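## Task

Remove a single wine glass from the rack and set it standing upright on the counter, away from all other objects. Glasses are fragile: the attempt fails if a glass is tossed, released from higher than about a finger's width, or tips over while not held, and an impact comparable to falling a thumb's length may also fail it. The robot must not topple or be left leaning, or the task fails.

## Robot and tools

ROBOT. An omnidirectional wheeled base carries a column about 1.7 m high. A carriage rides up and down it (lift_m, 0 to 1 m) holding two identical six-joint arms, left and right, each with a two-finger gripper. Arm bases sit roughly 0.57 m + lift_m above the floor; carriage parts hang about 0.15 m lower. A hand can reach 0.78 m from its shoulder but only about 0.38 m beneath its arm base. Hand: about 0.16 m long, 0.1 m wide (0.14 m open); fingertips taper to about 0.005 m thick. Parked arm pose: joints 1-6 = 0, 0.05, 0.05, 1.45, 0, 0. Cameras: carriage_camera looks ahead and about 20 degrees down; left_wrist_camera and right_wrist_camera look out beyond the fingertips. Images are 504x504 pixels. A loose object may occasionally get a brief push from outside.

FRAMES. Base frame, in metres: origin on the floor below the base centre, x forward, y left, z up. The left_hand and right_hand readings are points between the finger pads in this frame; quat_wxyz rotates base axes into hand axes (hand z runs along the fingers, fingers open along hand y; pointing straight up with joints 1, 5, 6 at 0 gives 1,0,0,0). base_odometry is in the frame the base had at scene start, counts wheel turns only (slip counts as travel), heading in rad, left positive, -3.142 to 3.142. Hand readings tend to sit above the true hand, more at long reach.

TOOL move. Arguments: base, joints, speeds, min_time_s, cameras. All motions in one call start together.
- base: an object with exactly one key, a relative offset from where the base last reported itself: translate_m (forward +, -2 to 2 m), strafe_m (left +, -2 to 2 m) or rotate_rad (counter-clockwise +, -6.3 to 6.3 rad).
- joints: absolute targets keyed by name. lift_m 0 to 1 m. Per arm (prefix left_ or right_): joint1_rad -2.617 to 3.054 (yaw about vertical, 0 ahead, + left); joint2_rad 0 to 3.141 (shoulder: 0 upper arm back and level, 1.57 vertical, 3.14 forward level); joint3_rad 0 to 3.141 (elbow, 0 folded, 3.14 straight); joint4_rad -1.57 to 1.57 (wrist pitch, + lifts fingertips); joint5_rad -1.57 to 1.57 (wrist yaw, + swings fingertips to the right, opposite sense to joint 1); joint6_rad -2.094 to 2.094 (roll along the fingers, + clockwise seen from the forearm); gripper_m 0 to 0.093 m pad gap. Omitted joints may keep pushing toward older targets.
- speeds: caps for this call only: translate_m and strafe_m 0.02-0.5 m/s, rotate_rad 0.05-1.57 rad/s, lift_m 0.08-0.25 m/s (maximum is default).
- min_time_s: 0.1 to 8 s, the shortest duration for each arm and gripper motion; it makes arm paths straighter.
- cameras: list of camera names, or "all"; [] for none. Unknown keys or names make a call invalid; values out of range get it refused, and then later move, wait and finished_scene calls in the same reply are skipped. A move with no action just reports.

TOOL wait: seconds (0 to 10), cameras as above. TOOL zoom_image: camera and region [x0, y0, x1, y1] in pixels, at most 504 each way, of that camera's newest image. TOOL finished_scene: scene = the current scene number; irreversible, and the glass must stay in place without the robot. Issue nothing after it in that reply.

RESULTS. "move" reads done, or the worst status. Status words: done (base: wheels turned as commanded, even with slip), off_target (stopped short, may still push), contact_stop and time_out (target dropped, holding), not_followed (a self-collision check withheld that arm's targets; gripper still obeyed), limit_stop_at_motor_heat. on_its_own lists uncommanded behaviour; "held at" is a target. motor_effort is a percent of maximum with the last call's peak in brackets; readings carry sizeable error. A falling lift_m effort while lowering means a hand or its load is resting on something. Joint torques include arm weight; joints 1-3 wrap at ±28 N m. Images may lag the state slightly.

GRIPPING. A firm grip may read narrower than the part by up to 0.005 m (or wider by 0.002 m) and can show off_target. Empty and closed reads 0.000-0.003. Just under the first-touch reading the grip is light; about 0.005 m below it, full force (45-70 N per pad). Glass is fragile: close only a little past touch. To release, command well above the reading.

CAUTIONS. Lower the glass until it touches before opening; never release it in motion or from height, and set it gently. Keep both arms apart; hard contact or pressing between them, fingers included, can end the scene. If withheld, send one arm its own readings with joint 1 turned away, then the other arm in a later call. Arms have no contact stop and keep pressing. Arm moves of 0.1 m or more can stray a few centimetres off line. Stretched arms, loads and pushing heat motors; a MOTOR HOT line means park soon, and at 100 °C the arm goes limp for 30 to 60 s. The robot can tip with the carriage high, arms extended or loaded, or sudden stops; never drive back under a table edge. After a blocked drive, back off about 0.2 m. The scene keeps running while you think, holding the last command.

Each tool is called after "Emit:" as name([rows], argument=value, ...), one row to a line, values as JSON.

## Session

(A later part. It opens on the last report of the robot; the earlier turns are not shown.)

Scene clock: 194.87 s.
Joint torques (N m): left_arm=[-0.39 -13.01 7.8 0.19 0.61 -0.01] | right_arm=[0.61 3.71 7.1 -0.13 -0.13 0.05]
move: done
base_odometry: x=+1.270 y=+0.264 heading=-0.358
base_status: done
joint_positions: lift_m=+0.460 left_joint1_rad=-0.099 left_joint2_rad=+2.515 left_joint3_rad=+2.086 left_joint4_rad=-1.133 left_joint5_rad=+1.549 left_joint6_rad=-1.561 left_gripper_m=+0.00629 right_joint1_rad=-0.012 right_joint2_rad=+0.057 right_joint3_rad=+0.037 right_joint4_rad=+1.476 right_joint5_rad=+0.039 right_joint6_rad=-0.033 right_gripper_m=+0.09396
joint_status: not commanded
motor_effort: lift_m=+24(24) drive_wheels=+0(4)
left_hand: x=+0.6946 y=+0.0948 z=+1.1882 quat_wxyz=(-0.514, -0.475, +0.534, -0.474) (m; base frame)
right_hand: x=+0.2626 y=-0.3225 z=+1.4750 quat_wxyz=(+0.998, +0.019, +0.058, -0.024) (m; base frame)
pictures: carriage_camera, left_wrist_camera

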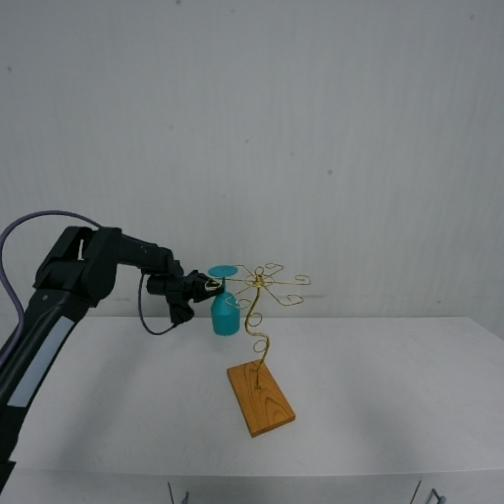

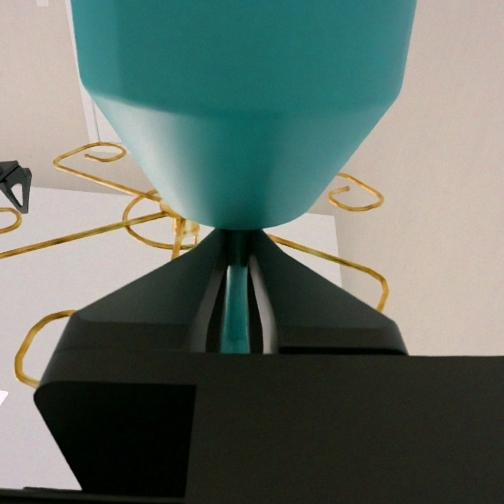

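Emit:
move(base={"strafe_m": 0.03}, speeds={"strafe_m": 0.02}, cameras=["carriage_camera", "left_wrist_camera"])

Emit:
zoom_image(camera="carriage_camera", region=[170, 240, 260, 330])

Scene clock: 197.97 s.
Joint torques (N m): left_arm=[-0.27 -12.93 7.92 0.17 0.61 0] | right_arm=[0.59 3.69 6.97 -0.11 -0.11 0.05]
move: done
base_odometry: x=+1.280 y=+0.292 heading=-0.358
base_status: done
joint_positions: lift_m=+0.460 left_joint1_rad=-0.099 left_joint2_rad=+2.515 left_joint3_rad=+2.086 left_joint4_rad=-1.133 left_joint5_rad=+1.549 left_joint6_rad=-1.561 left_gripper_m=+0.00629 right_joint1_rad=-0.012 right_joint2_rad=+0.057 right_joint3_rad=+0.037 right_joint4_rad=+1.476 right_joint5_rad=+0.039 right_joint6_rad=-0.033 right_gripper_m=+0.09396
joint_status: not commanded
motor_effort: lift_m=+24(24) drive_wheels=+0(4)
left_hand: x=+0.6945 y=+0.0946 z=+1.1882 quat_wxyz=(-0.514, -0.475, +0.534, -0.474) (m; base frame)
right_hand: x=+0.2626 y=-0.3225 z=+1.4750 quat_wxyz=(+0.998, +0.019, +0.058, -0.024) (m; base frame)
pictures: carriage_camera, left_wrist_camera

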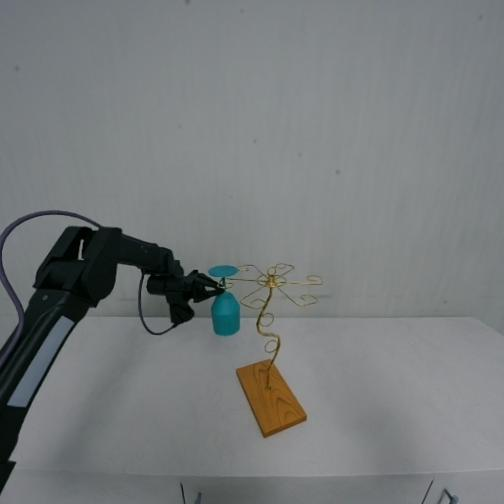

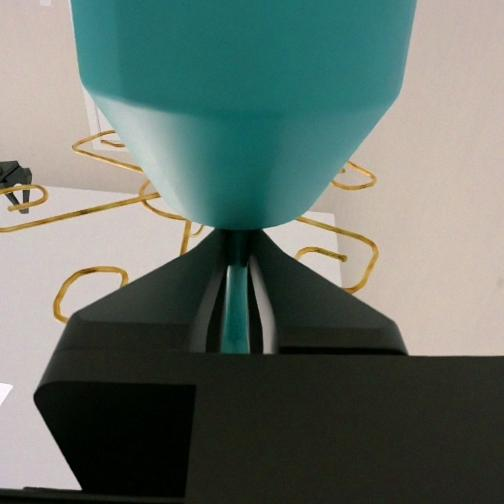

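Scaled by 5.600 from the camera's 504x504 image, which has a finer 720x720 frame.

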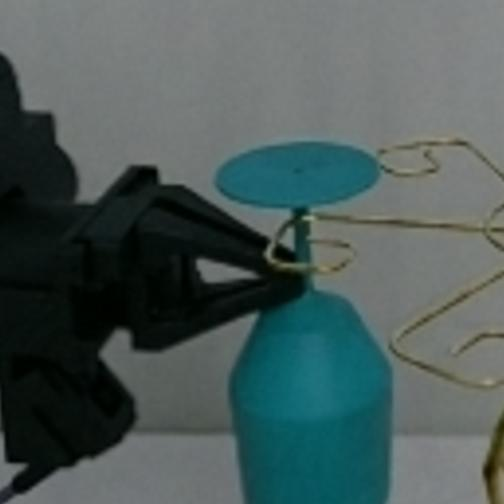

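Emit:
move(base={"strafe_m": 0.05}, speeds={"strafe_m": 0.03}, cameras=["carriage_camera", "left_wrist_camera"])

Emit:
zoom_image(camera="carriage_camera", region=[170, 240, 260, 330])

Scene clock: 201.70 s.
Joint torques (N m): left_arm=[-0.5 -12.92 7.82 0.19 0.6 -0.02] | right_arm=[0.57 3.69 6.97 -0.13 -0.13 0.05]
move: done
base_odometry: x=+1.298 y=+0.339 heading=-0.358
base_status: done
joint_positions: lift_m=+0.460 left_joint1_rad=-0.099 left_joint2_rad=+2.515 left_joint3_rad=+2.086 left_joint4_rad=-1.133 left_joint5_rad=+1.549 left_joint6_rad=-1.561 left_gripper_m=+0.00629 right_joint1_rad=-0.012 right_joint2_rad=+0.057 right_joint3_rad=+0.037 right_joint4_rad=+1.476 right_joint5_rad=+0.039 right_joint6_rad=-0.033 right_gripper_m=+0.09396
joint_status: not commanded
motor_effort: lift_m=+24(24) drive_wheels=+0(5)
left_hand: x=+0.6945 y=+0.0946 z=+1.1882 quat_wxyz=(-0.514, -0.475, +0.534, -0.474) (m; base frame)
right_hand: x=+0.2626 y=-0.3225 z=+1.4750 quat_wxyz=(+0.998, +0.019, +0.058, -0.024) (m; base frame)
pictures: carriage_camera, left_wrist_camera

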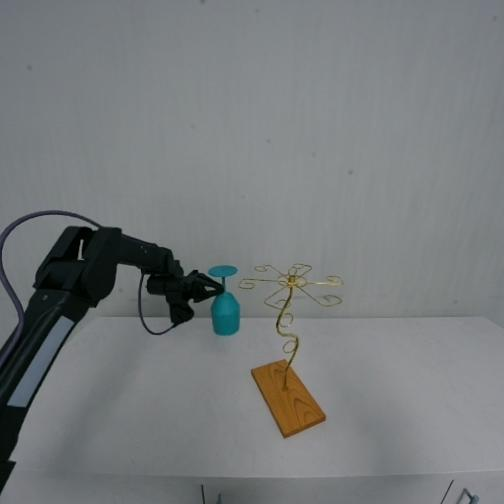

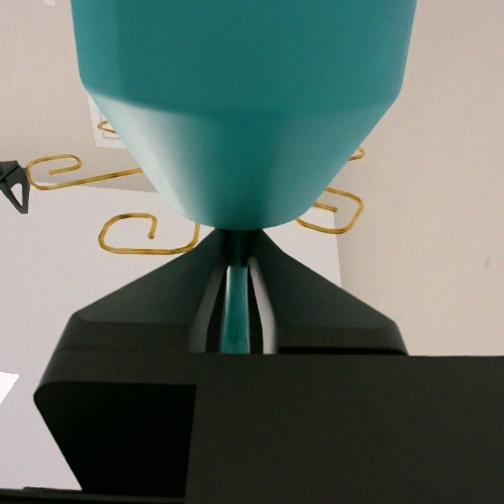

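Scaled by 5.600 from the camera's 504x504 image, which has a finer 720x720 frame.

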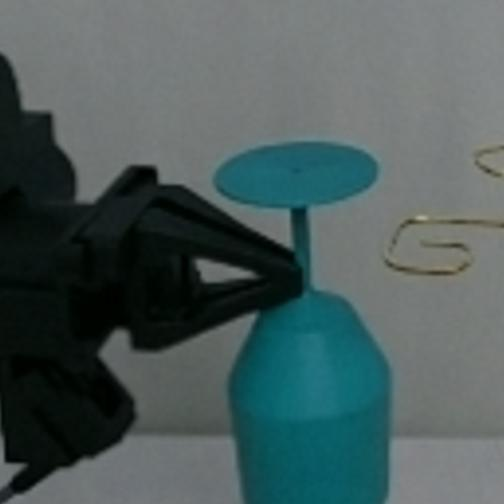

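Emit:
move(base={"strafe_m": 0.16}, speeds={"strafe_m": 0.08}, cameras=["carriage_camera"])

Emit:
move(joints={"lift_m": 0.58}, speeds={"lift_m": 0.08}, cameras=["carriage_camera"])

Emit:
move(joints={"left_joint6_rad": -0.05}, min_time_s=6, cameras=["carriage_camera", "left_wrist_camera"])

Scene clock: 216.67 s.
Joint torques (N m): left_arm=[-0.35 -12.74 7.88 0.19 0.6 -0.05] | right_arm=[0.61 3.69 6.97 -0.13 -0.11 0.05]
move: done
base_odometry: x=+1.354 y=+0.489 heading=-0.358
base_status: done
joint_positions: lift_m=+0.460 left_joint1_rad=-0.099 left_joint2_rad=+2.515 left_joint3_rad=+2.086 left_joint4_rad=-1.133 left_joint5_rad=+1.549 left_joint6_rad=-1.561 left_gripper_m=+0.00629 right_joint1_rad=-0.012 right_joint2_rad=+0.057 right_joint3_rad=+0.037 right_joint4_rad=+1.476 right_joint5_rad=+0.039 right_joint6_rad=-0.033 right_gripper_m=+0.09396
joint_status: not commanded
motor_effort: lift_m=+24(24) drive_wheels=-2(6)
left_hand: x=+0.6946 y=+0.0948 z=+1.1882 quat_wxyz=(-0.514, -0.475, +0.534, -0.474) (m; base frame)
right_hand: x=+0.2626 y=-0.3225 z=+1.4750 quat_wxyz=(+0.998, +0.019, +0.058, -0.024) (m; base frame)
pictures: carriage_camera

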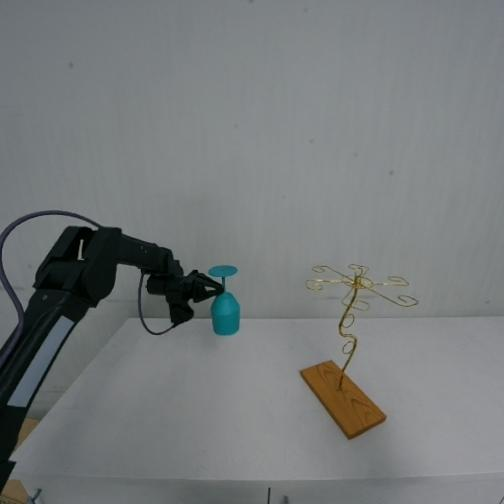

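Scene clock: 218.53 s.
Joint torques (N m): left_arm=[-0.24 -13.12 7.77 0.19 0.66 0.01] | right_arm=[0.61 3.7 7.02 -0.13 -0.12 0.04]
move: done
base_odometry: x=+1.354 y=+0.489 heading=-0.358
base_status: not commanded
joint_positions: lift_m=+0.580 left_joint1_rad=-0.099 left_joint2_rad=+2.518 left_joint3_rad=+2.087 left_joint4_rad=-1.133 left_joint5_rad=+1.547 left_joint6_rad=-1.561 left_gripper_m=+0.00629 right_joint1_rad=-0.012 right_joint2_rad=+0.057 right_joint3_rad=+0.037 right_joint4_rad=+1.476 right_joint5_rad=+0.039 right_joint6_rad=-0.033 right_gripper_m=+0.09396
joint_status: all done
motor_effort: lift_m=+24(28) drive_wheels=-2(2)
left_hand: x=+0.6947 y=+0.0948 z=+1.3069 quat_wxyz=(-0.514, -0.476, +0.534, -0.473) (m; base frame)
right_hand: x=+0.2626 y=-0.3225 z=+1.5950 quat_wxyz=(+0.998, +0.019, +0.058, -0.024) (m; base frame)
pictures: carriage_camera

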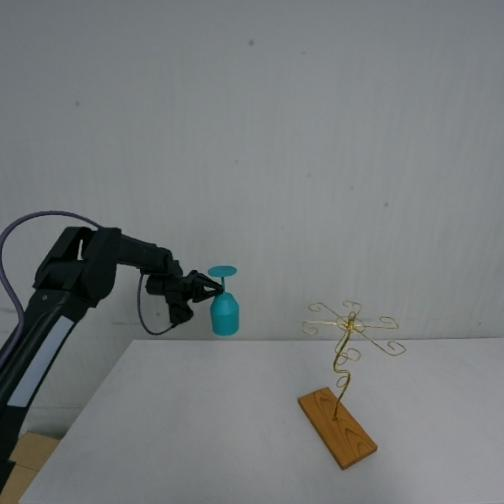

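Scene clock: 224.83 s.
Joint torques (N m): left_arm=[-0.44 -13.22 7.94 0.27 0.61 0.21] | right_arm=[0.64 3.73 6.94 -0.12 -0.13 0.04]
move: done
base_odometry: x=+1.354 y=+0.489 heading=-0.358
base_status: not commanded
joint_positions: lift_m=+0.580 left_joint1_rad=-0.099 left_joint2_rad=+2.518 left_joint3_rad=+2.087 left_joint4_rad=-1.133 left_joint5_rad=+1.547 left_joint6_rad=-0.062 left_gripper_m=+0.00629 right_joint1_rad=-0.012 right_joint2_rad=+0.057 right_joint3_rad=+0.037 right_joint4_rad=+1.476 right_joint5_rad=+0.039 right_joint6_rad=-0.033 right_gripper_m=+0.09396
joint_status: all done
motor_effort: lift_m=+24(24) drive_wheels=-2(2)
left_hand: x=+0.6947 y=+0.0948 z=+1.3069 quat_wxyz=(-0.054, +0.016, +0.715, -0.696) (m; base frame)
right_hand: x=+0.2626 y=-0.3225 z=+1.5950 quat_wxyz=(+0.998, +0.019, +0.058, -0.024) (m; base frame)
pictures: carriage_camera, left_wrist_camera

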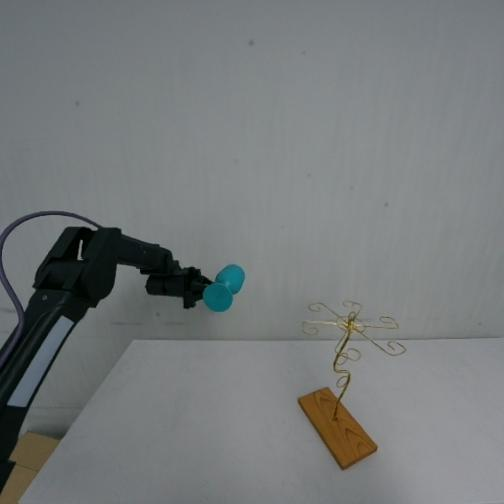

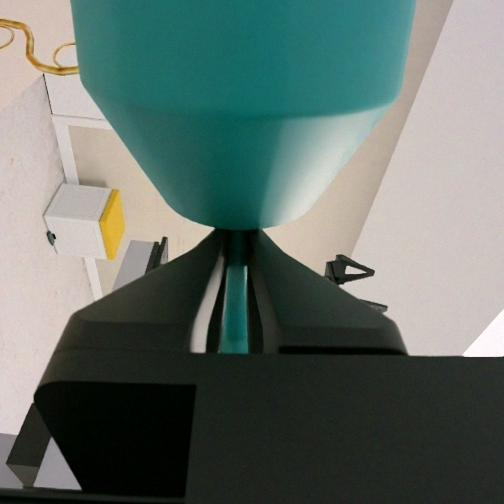

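Emit:
move(joints={"left_joint1_rad": 0.1, "left_joint2_rad": 3.0, "left_joint3_rad": 1.56, "left_joint4_rad": 1.44, "left_joint5_rad": 1.57, "left_joint6_rad": 0.0}, min_time_s=8, cameras=["carriage_camera", "left_wrist_camera"])

Emit:
zoom_image(camera="carriage_camera", region=[60, 240, 260, 440])

Scene clock: 233.93 s.
Joint torques (N m): left_arm=[0.32 -11.03 3.38 1.45 0.06 0.17] | right_arm=[0.64 3.71 6.91 -0.13 -0.13 0.05]
move: done
base_odometry: x=+1.354 y=+0.489 heading=-0.358
base_status: not commanded
joint_positions: lift_m=+0.580 left_joint1_rad=+0.092 left_joint2_rad=+2.976 left_joint3_rad=+1.567 left_joint4_rad=+1.426 left_joint5_rad=+1.547 left_joint6_rad=-0.010 left_gripper_m=+0.00629 right_joint1_rad=-0.012 right_joint2_rad=+0.057 right_joint3_rad=+0.037 right_joint4_rad=+1.476 right_joint5_rad=+0.039 right_joint6_rad=-0.033 right_gripper_m=+0.09396
joint_status: all done
joint sent to its limit — left_joint5_rad, upper limit.
motor_effort: lift_m=+24(24) drive_wheels=-1(2)
left_hand: x=+0.7029 y=+0.1844 z=+1.0912 quat_wxyz=(+0.530, +0.472, +0.527, -0.468) (m; base frame)
right_hand: x=+0.2626 y=-0.3225 z=+1.5950 quat_wxyz=(+0.998, +0.019, +0.058, -0.024) (m; base frame)
pictures: carriage_camera, left_wrist_camera

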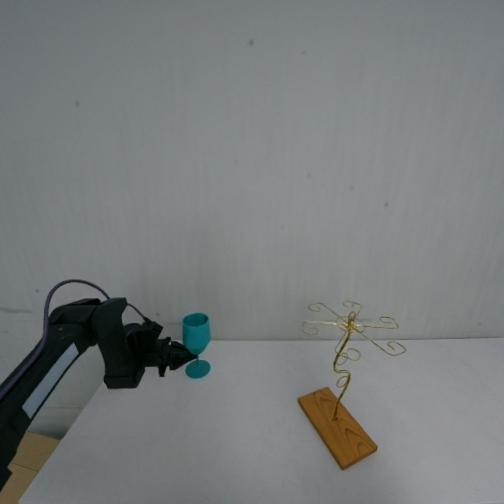

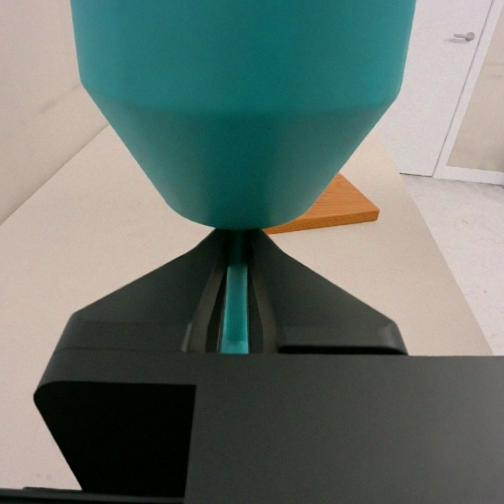

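Scaled by 2.520 from the camera's 504x504 image, which has a finer 720x720 frame.

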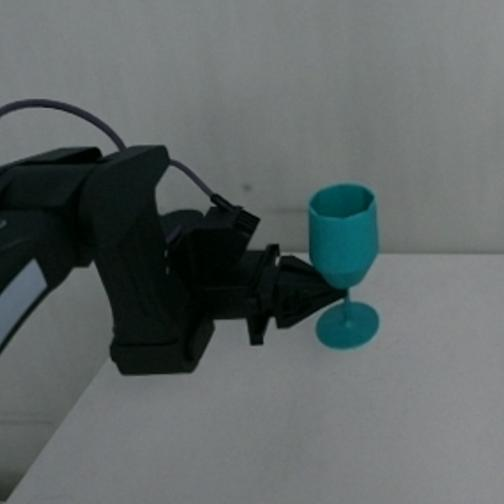

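Emit:
move(joints={"lift_m": 0.43}, speeds={"lift_m": 0.08}, cameras=["carriage_camera", "left_wrist_camera"])

Emit:
zoom_image(camera="carriage_camera", region=[60, 240, 260, 440])

Scene clock: 237.80 s.
Joint torques (N m): left_arm=[0.43 -11.77 3.64 1.36 0.06 0.16] | right_arm=[0.61 3.66 6.97 -0.12 -0.12 0.04]
move: done
base_odometry: x=+1.354 y=+0.489 heading=-0.358
base_status: not commanded
joint_positions: lift_m=+0.430 left_joint1_rad=+0.092 left_joint2_rad=+2.984 left_joint3_rad=+1.565 left_joint4_rad=+1.434 left_joint5_rad=+1.547 left_joint6_rad=-0.010 left_gripper_m=+0.00629 right_joint1_rad=-0.012 right_joint2_rad=+0.057 right_joint3_rad=+0.037 right_joint4_rad=+1.476 right_joint5_rad=+0.039 right_joint6_rad=-0.033 right_gripper_m=+0.09396
joint_status: all done
motor_effort: lift_m=+20(21) drive_wheels=+0(2)
left_hand: x=+0.7010 y=+0.1842 z=+0.9384 quat_wxyz=(+0.530, +0.471, +0.527, -0.469) (m; base frame)
right_hand: x=+0.2626 y=-0.3225 z=+1.4454 quat_wxyz=(+0.998, +0.019, +0.058, -0.024) (m; base frame)
pictures: carriage_camera, left_wrist_camera

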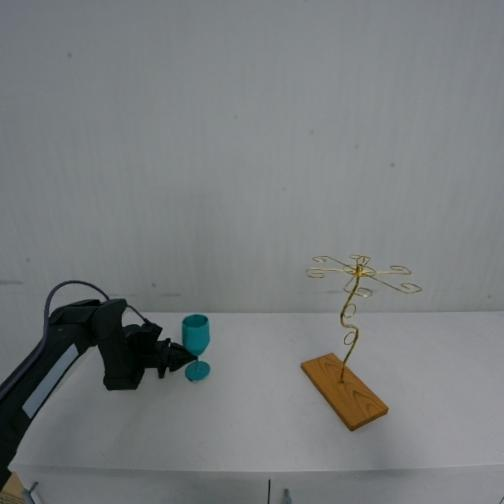

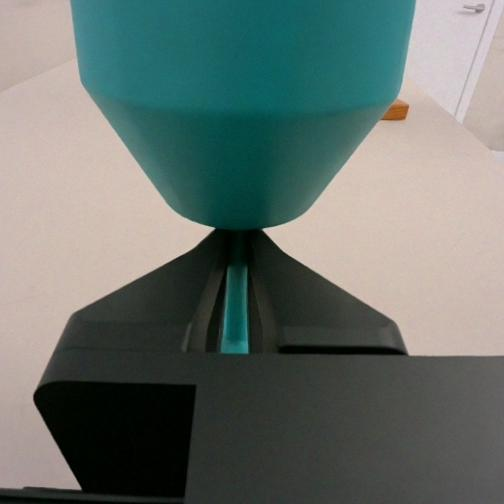

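Scaled by 2.520 from the camera's 504x504 image, which has a finer 720x720 frame.

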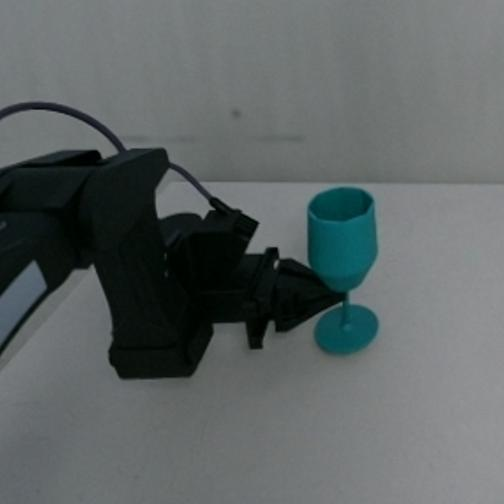

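Emit:
move(joints={"lift_m": 0.42}, speeds={"lift_m": 0.08}, cameras=[])

Emit:
move(joints={"lift_m": 0.413}, speeds={"lift_m": 0.08}, cameras=["carriage_camera"])

Emit:
zoom_image(camera="carriage_camera", region=[60, 280, 220, 440])

Scene clock: 240.23 s.
Joint torques (N m): left_arm=[0.49 -12.14 3.89 1.37 0.03 0.09] | right_arm=[0.61 3.67 6.95 -0.13 -0.14 0.03]
move: done
base_odometry: x=+1.354 y=+0.489 heading=-0.358
base_status: not commanded
joint_positions: lift_m=+0.420 left_joint1_rad=+0.092 left_joint2_rad=+2.989 left_joint3_rad=+1.562 left_joint4_rad=+1.435 left_joint5_rad=+1.547 left_joint6_rad=-0.010 left_gripper_m=+0.00629 right_joint1_rad=-0.012 right_joint2_rad=+0.057 right_joint3_rad=+0.037 right_joint4_rad=+1.476 right_joint5_rad=+0.039 right_joint6_rad=-0.033 right_gripper_m=+0.09396
joint_status: all done
motor_effort: lift_m=+20(21) drive_wheels=-2(2)
left_hand: x=+0.6994 y=+0.1841 z=+0.9259 quat_wxyz=(+0.528, +0.470, +0.528, -0.470) (m; base frame)
right_hand: x=+0.2626 y=-0.3225 z=+1.4354 quat_wxyz=(+0.998, +0.019, +0.058, -0.024) (m; base frame)
pictures: none
No camera images: "cameras" was empty.

Scene clock: 240.70 s.
Joint torques (N m): left_arm=[0.39 -12.27 3.59 1.11 0.02 0.12] | right_arm=[0.66 3.7 6.98 -0.14 -0.14 0.04]
move: done
base_odometry: x=+1.354 y=+0.489 heading=-0.358
base_status: not commanded
joint_positions: lift_m=+0.413 left_joint1_rad=+0.092 left_joint2_rad=+2.989 left_joint3_rad=+1.563 left_joint4_rad=+1.461 left_joint5_rad=+1.549 left_joint6_rad=-0.008 left_gripper_m=+0.00618 right_joint1_rad=-0.012 right_joint2_rad=+0.057 right_joint3_rad=+0.037 right_joint4_rad=+1.476 right_joint5_rad=+0.039 right_joint6_rad=-0.033 right_gripper_m=+0.09396
joint_status: all done
motor_effort: lift_m=+19(20) drive_wheels=-2(2)
left_hand: x=+0.6992 y=+0.1841 z=+0.9212 quat_wxyz=(+0.534, +0.478, +0.521, -0.463) (m; base frame)
right_hand: x=+0.2626 y=-0.3225 z=+1.4286 quat_wxyz=(+0.998, +0.019, +0.058, -0.024) (m; base frame)
pictures: carriage_camera

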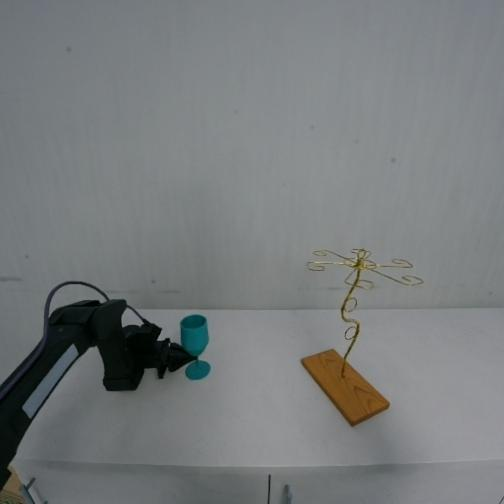

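Scaled by 3.150 from the camera's 504x504 image, which has a finer 720x720 frame.

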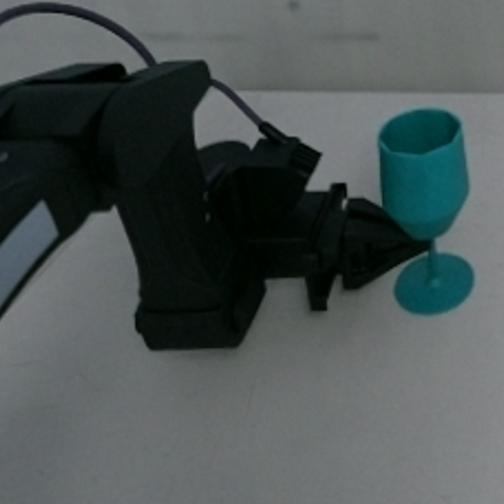

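Emit:
zoom_image(camera="carriage_camera", region=[150, 330, 220, 400])

Scaled by 7.200 from the camera's 504x504 image, which has a finer 720x720 frame.

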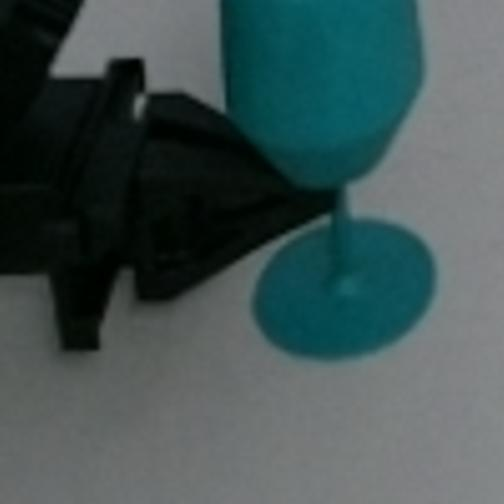

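Emit:
move(joints={"lift_m": 0.4165}, speeds={"lift_m": 0.08}, cameras=[])

Emit:
move(joints={"left_gripper_m": 0.009}, min_time_s=3, cameras=["carriage_camera", "left_wrist_camera"])

Emit:
zoom_image(camera="carriage_camera", region=[150, 300, 250, 400])

Scene clock: 246.20 s.
Joint torques (N m): left_arm=[0.4 -12.04 3.89 1.2 0.01 0.09] | right_arm=[0.62 3.74 6.98 -0.09 -0.13 0.03]
move: done
base_odometry: x=+1.354 y=+0.489 heading=-0.358
base_status: not commanded
joint_positions: lift_m=+0.416 left_joint1_rad=+0.092 left_joint2_rad=+2.989 left_joint3_rad=+1.563 left_joint4_rad=+1.448 left_joint5_rad=+1.550 left_joint6_rad=-0.008 left_gripper_m=+0.00618 right_joint1_rad=-0.012 right_joint2_rad=+0.057 right_joint3_rad=+0.037 right_joint4_rad=+1.476 right_joint5_rad=+0.039 right_joint6_rad=-0.033 right_gripper_m=+0.09396
joint_status: all done
motor_effort: lift_m=+24(27) drive_wheels=-2(2)
left_hand: x=+0.6990 y=+0.1840 z=+0.9229 quat_wxyz=(+0.531, +0.474, +0.524, -0.467) (m; base frame)
right_hand: x=+0.2626 y=-0.3225 z=+1.4315 quat_wxyz=(+0.998, +0.019, +0.058, -0.024) (m; base frame)
pictures: none
No camera images: "cameras" was empty.

Scene clock: 249.50 s.
Joint torques (N m): left_arm=[0.23 -12.14 3.73 1.21 0.07 0.1] | right_arm=[0.68 3.69 7.04 -0.13 -0.12 0.05]
move: done
base_odometry: x=+1.354 y=+0.489 heading=-0.358
base_status: not commanded
joint_positions: lift_m=+0.416 left_joint1_rad=+0.092 left_joint2_rad=+2.989 left_joint3_rad=+1.563 left_joint4_rad=+1.447 left_joint5_rad=+1.550 left_joint6_rad=-0.008 left_gripper_m=+0.00894 right_joint1_rad=-0.012 right_joint2_rad=+0.057 right_joint3_rad=+0.037 right_joint4_rad=+1.476 right_joint5_rad=+0.039 right_joint6_rad=-0.033 right_gripper_m=+0.09396
joint_status: all done
motor_effort: lift_m=+24(24) drive_wheels=-2(2)
left_hand: x=+0.6990 y=+0.1840 z=+0.9228 quat_wxyz=(+0.531, +0.474, +0.524, -0.468) (m; base frame)
right_hand: x=+0.2626 y=-0.3225 z=+1.4315 quat_wxyz=(+0.998, +0.019, +0.058, -0.024) (m; base frame)
pictures: carriage_camera, left_wrist_camera

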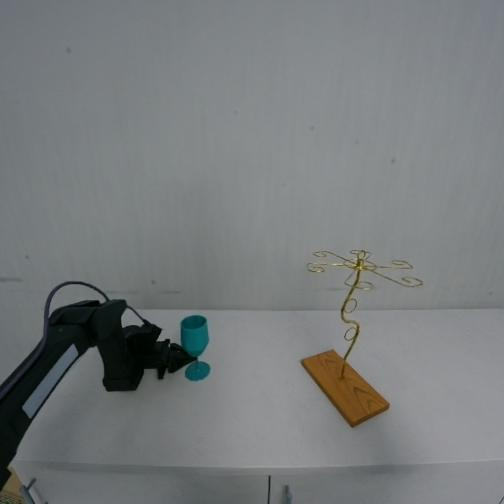

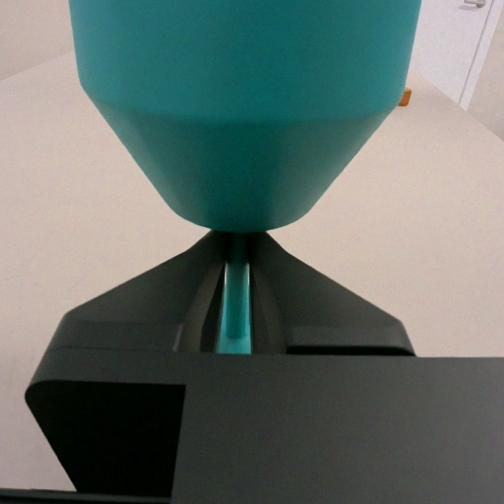

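Scaled by 5.040 from the camera's 504x504 image, which has a finer 720x720 frame.

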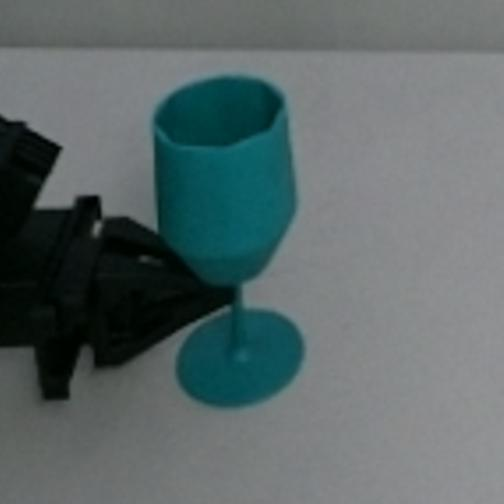

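Emit:
move(joints={"left_gripper_m": 0.018}, min_time_s=3, cameras=["left_wrist_camera"])

Emit:
zoom_image(camera="left_wrist_camera", region=[140, 180, 340, 380])

Emit:
move(joints={"left_gripper_m": 0.06}, min_time_s=4, cameras=["carriage_camera", "left_wrist_camera"])

Scene clock: 254.10 s.
Joint torques (N m): left_arm=[0.24 -12.1 3.86 1.22 0.03 0.12] | right_arm=[0.64 3.73 6.95 -0.13 -0.12 0.04]
move: done
base_odometry: x=+1.354 y=+0.489 heading=-0.358
base_status: not commanded
joint_positions: lift_m=+0.416 left_joint1_rad=+0.092 left_joint2_rad=+2.989 left_joint3_rad=+1.563 left_joint4_rad=+1.447 left_joint5_rad=+1.550 left_joint6_rad=-0.008 left_gripper_m=+0.01790 right_joint1_rad=-0.012 right_joint2_rad=+0.057 right_joint3_rad=+0.037 right_joint4_rad=+1.476 right_joint5_rad=+0.039 right_joint6_rad=-0.033 right_gripper_m=+0.09396
joint_status: all done
motor_effort: lift_m=+24(24) drive_wheels=-2(2)
left_hand: x=+0.6990 y=+0.1840 z=+0.9228 quat_wxyz=(+0.531, +0.474, +0.525, -0.468) (m; base frame)
right_hand: x=+0.2626 y=-0.3225 z=+1.4315 quat_wxyz=(+0.998, +0.019, +0.058, -0.024) (m; base frame)
pictures: left_wrist_camera

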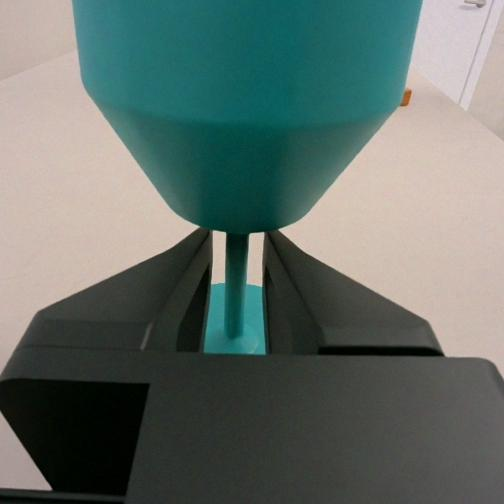

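Scaled by 2.520 from the camera's 504x504 image, which has a finer 720x720 frame.

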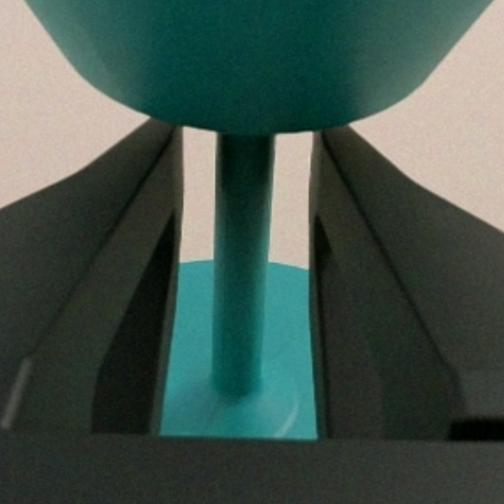

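Scene clock: 258.40 s.
Joint torques (N m): left_arm=[0.32 -12.21 3.74 1.21 0.03 0.12] | right_arm=[0.61 3.67 6.94 -0.13 -0.11 0.05]
move: done
base_odometry: x=+1.354 y=+0.489 heading=-0.358
base_status: not commanded
joint_positions: lift_m=+0.416 left_joint1_rad=+0.092 left_joint2_rad=+2.989 left_joint3_rad=+1.563 left_joint4_rad=+1.447 left_joint5_rad=+1.550 left_joint6_rad=-0.008 left_gripper_m=+0.05989 right_joint1_rad=-0.012 right_joint2_rad=+0.057 right_joint3_rad=+0.037 right_joint4_rad=+1.476 right_joint5_rad=+0.039 right_joint6_rad=-0.033 right_gripper_m=+0.09396
joint_status: all done
motor_effort: lift_m=+24(24) drive_wheels=-2(2)
left_hand: x=+0.6990 y=+0.1840 z=+0.9228 quat_wxyz=(+0.531, +0.474, +0.525, -0.468) (m; base frame)
right_hand: x=+0.2626 y=-0.3225 z=+1.4315 quat_wxyz=(+0.998, +0.019, +0.058, -0.024) (m; base frame)
pictures: carriage_camera, left_wrist_camera

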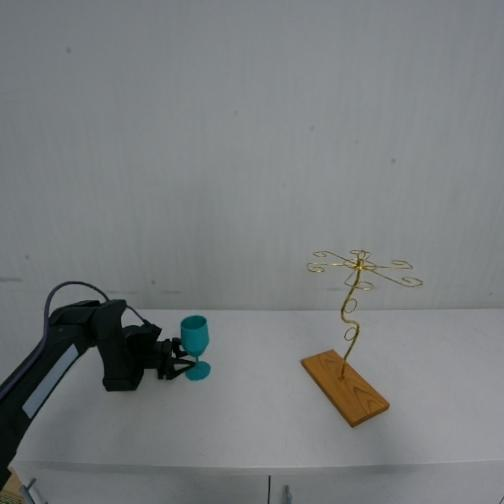

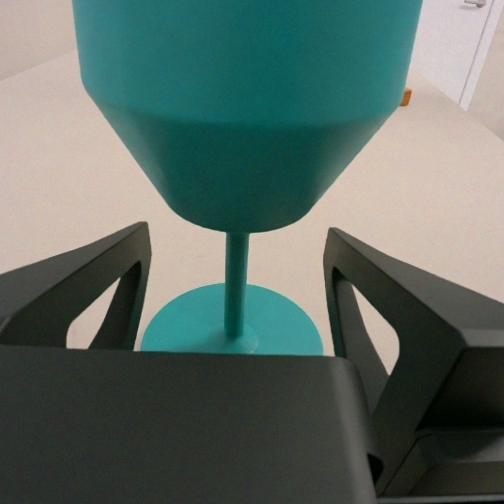

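Emit:
move(base={"strafe_m": 0.1}, speeds={"strafe_m": 0.03}, cameras=["carriage_camera", "left_wrist_camera"])

Scene clock: 263.70 s.
Joint torques (N m): left_arm=[-0.08 -12.27 3.75 1.19 0.05 0.11] | right_arm=[0.64 3.69 6.98 -0.11 -0.11 0.06]
move: done
base_odometry: x=+1.388 y=+0.583 heading=-0.358
base_status: done
joint_positions: lift_m=+0.416 left_joint1_rad=+0.099 left_joint2_rad=+2.989 left_joint3_rad=+1.563 left_joint4_rad=+1.447 left_joint5_rad=+1.550 left_joint6_rad=-0.008 left_gripper_m=+0.05989 right_joint1_rad=-0.012 right_joint2_rad=+0.057 right_joint3_rad=+0.037 right_joint4_rad=+1.476 right_joint5_rad=+0.039 right_joint6_rad=-0.033 right_gripper_m=+0.09396
joint_status: not commanded
motor_effort: lift_m=+24(24) drive_wheels=-1(6)
left_hand: x=+0.6998 y=+0.1871 z=+0.9228 quat_wxyz=(+0.532, +0.472, +0.526, -0.466) (m; base frame)
right_hand: x=+0.2626 y=-0.3225 z=+1.4315 quat_wxyz=(+0.998, +0.019, +0.058, -0.024) (m; base frame)
pictures: carriage_camera, left_wrist_camera

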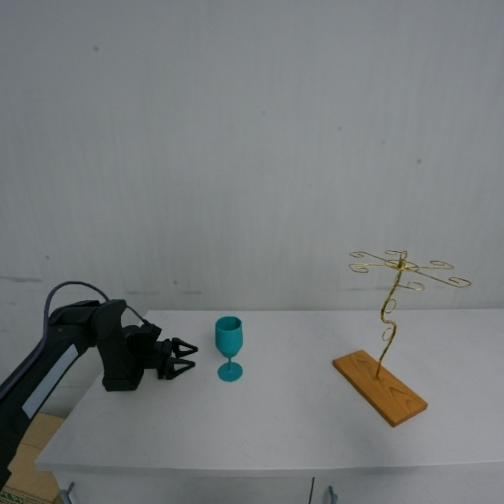

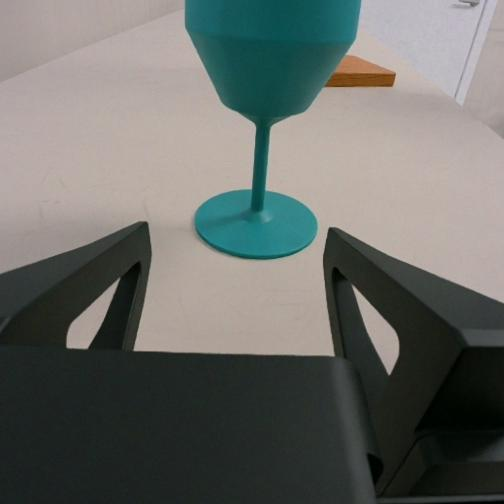

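Emit:
move(base={"translate_m": -0.35}, speeds={"translate_m": 0.1}, cameras=["carriage_camera"])

Emit:
move(joints={"left_joint1_rad": 0.0, "left_joint2_rad": 0.05, "left_joint3_rad": 0.05, "left_joint4_rad": 1.45, "left_joint5_rad": 0, "left_joint6_rad": 0}, min_time_s=6, cameras=["carriage_camera"])

Emit:
zoom_image(camera="carriage_camera", region=[180, 250, 360, 430])

Scene clock: 270.03 s.
Joint torques (N m): left_arm=[-0.23 -12.1 3.82 1.25 0.01 0.1] | right_arm=[0.64 3.71 6.94 -0.15 -0.12 0.05]
move: done
base_odometry: x=+1.061 y=+0.706 heading=-0.357
base_status: done
joint_positions: lift_m=+0.416 left_joint1_rad=+0.099 left_joint2_rad=+2.989 left_joint3_rad=+1.563 left_joint4_rad=+1.447 left_joint5_rad=+1.550 left_joint6_rad=-0.008 left_gripper_m=+0.05989 right_joint1_rad=-0.012 right_joint2_rad=+0.057 right_joint3_rad=+0.037 right_joint4_rad=+1.476 right_joint5_rad=+0.039 right_joint6_rad=-0.033 right_gripper_m=+0.09396
joint_status: not commanded
motor_effort: lift_m=+24(24) drive_wheels=+0(6)
left_hand: x=+0.6998 y=+0.1871 z=+0.9228 quat_wxyz=(+0.532, +0.472, +0.526, -0.466) (m; base frame)
right_hand: x=+0.2626 y=-0.3225 z=+1.4314 quat_wxyz=(+0.998, +0.019, +0.058, -0.024) (m; base frame)
pictures: carriage_camera

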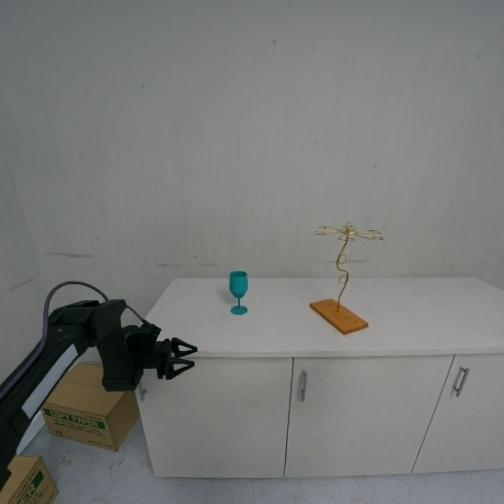

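Scene clock: 276.33 s.
Joint torques (N m): left_arm=[-0.96 3.02 5.48 -0.12 -0.11 0.08] | right_arm=[0.65 3.71 6.93 -0.12 -0.13 0.04]
move: done
base_odometry: x=+1.061 y=+0.706 heading=-0.357
base_status: not commanded
joint_positions: lift_m=+0.416 left_joint1_rad=+0.008 left_joint2_rad=+0.063 left_joint3_rad=+0.060 left_joint4_rad=+1.450 left_joint5_rad=+0.012 left_joint6_rad=-0.008 left_gripper_m=+0.05990 right_joint1_rad=-0.012 right_joint2_rad=+0.057 right_joint3_rad=+0.037 right_joint4_rad=+1.476 right_joint5_rad=+0.039 right_joint6_rad=-0.033 right_gripper_m=+0.09396
joint_status: all done
motor_effort: lift_m=+24(24) drive_wheels=+0(2)
left_hand: x=+0.2640 y=+0.3137 z=+1.4369 quat_wxyz=(+0.998, +0.005, +0.062, +0.000) (m; base frame)
right_hand: x=+0.2626 y=-0.3225 z=+1.4314 quat_wxyz=(+0.998, +0.019, +0.058, -0.024) (m; base frame)
pictures: carriage_camera

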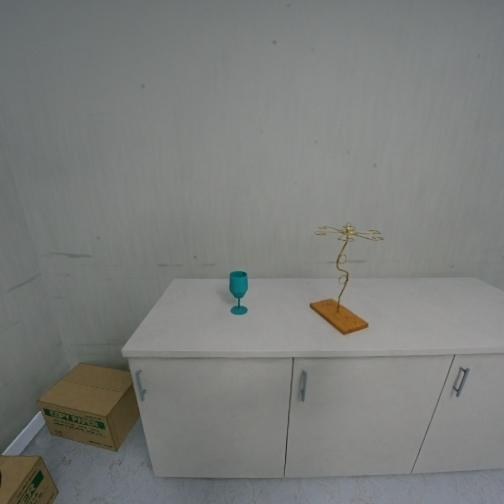

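Scaled by 2.800 from the camera's 504x504 image, which has a finer 720x720 frame.

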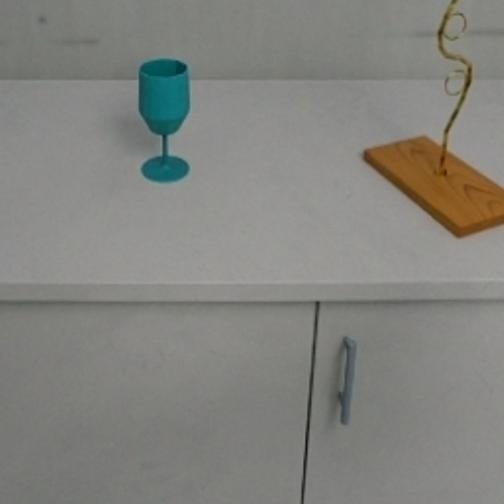

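Emit:
finished_scene(scene=2)

The scene is finished: the task was done.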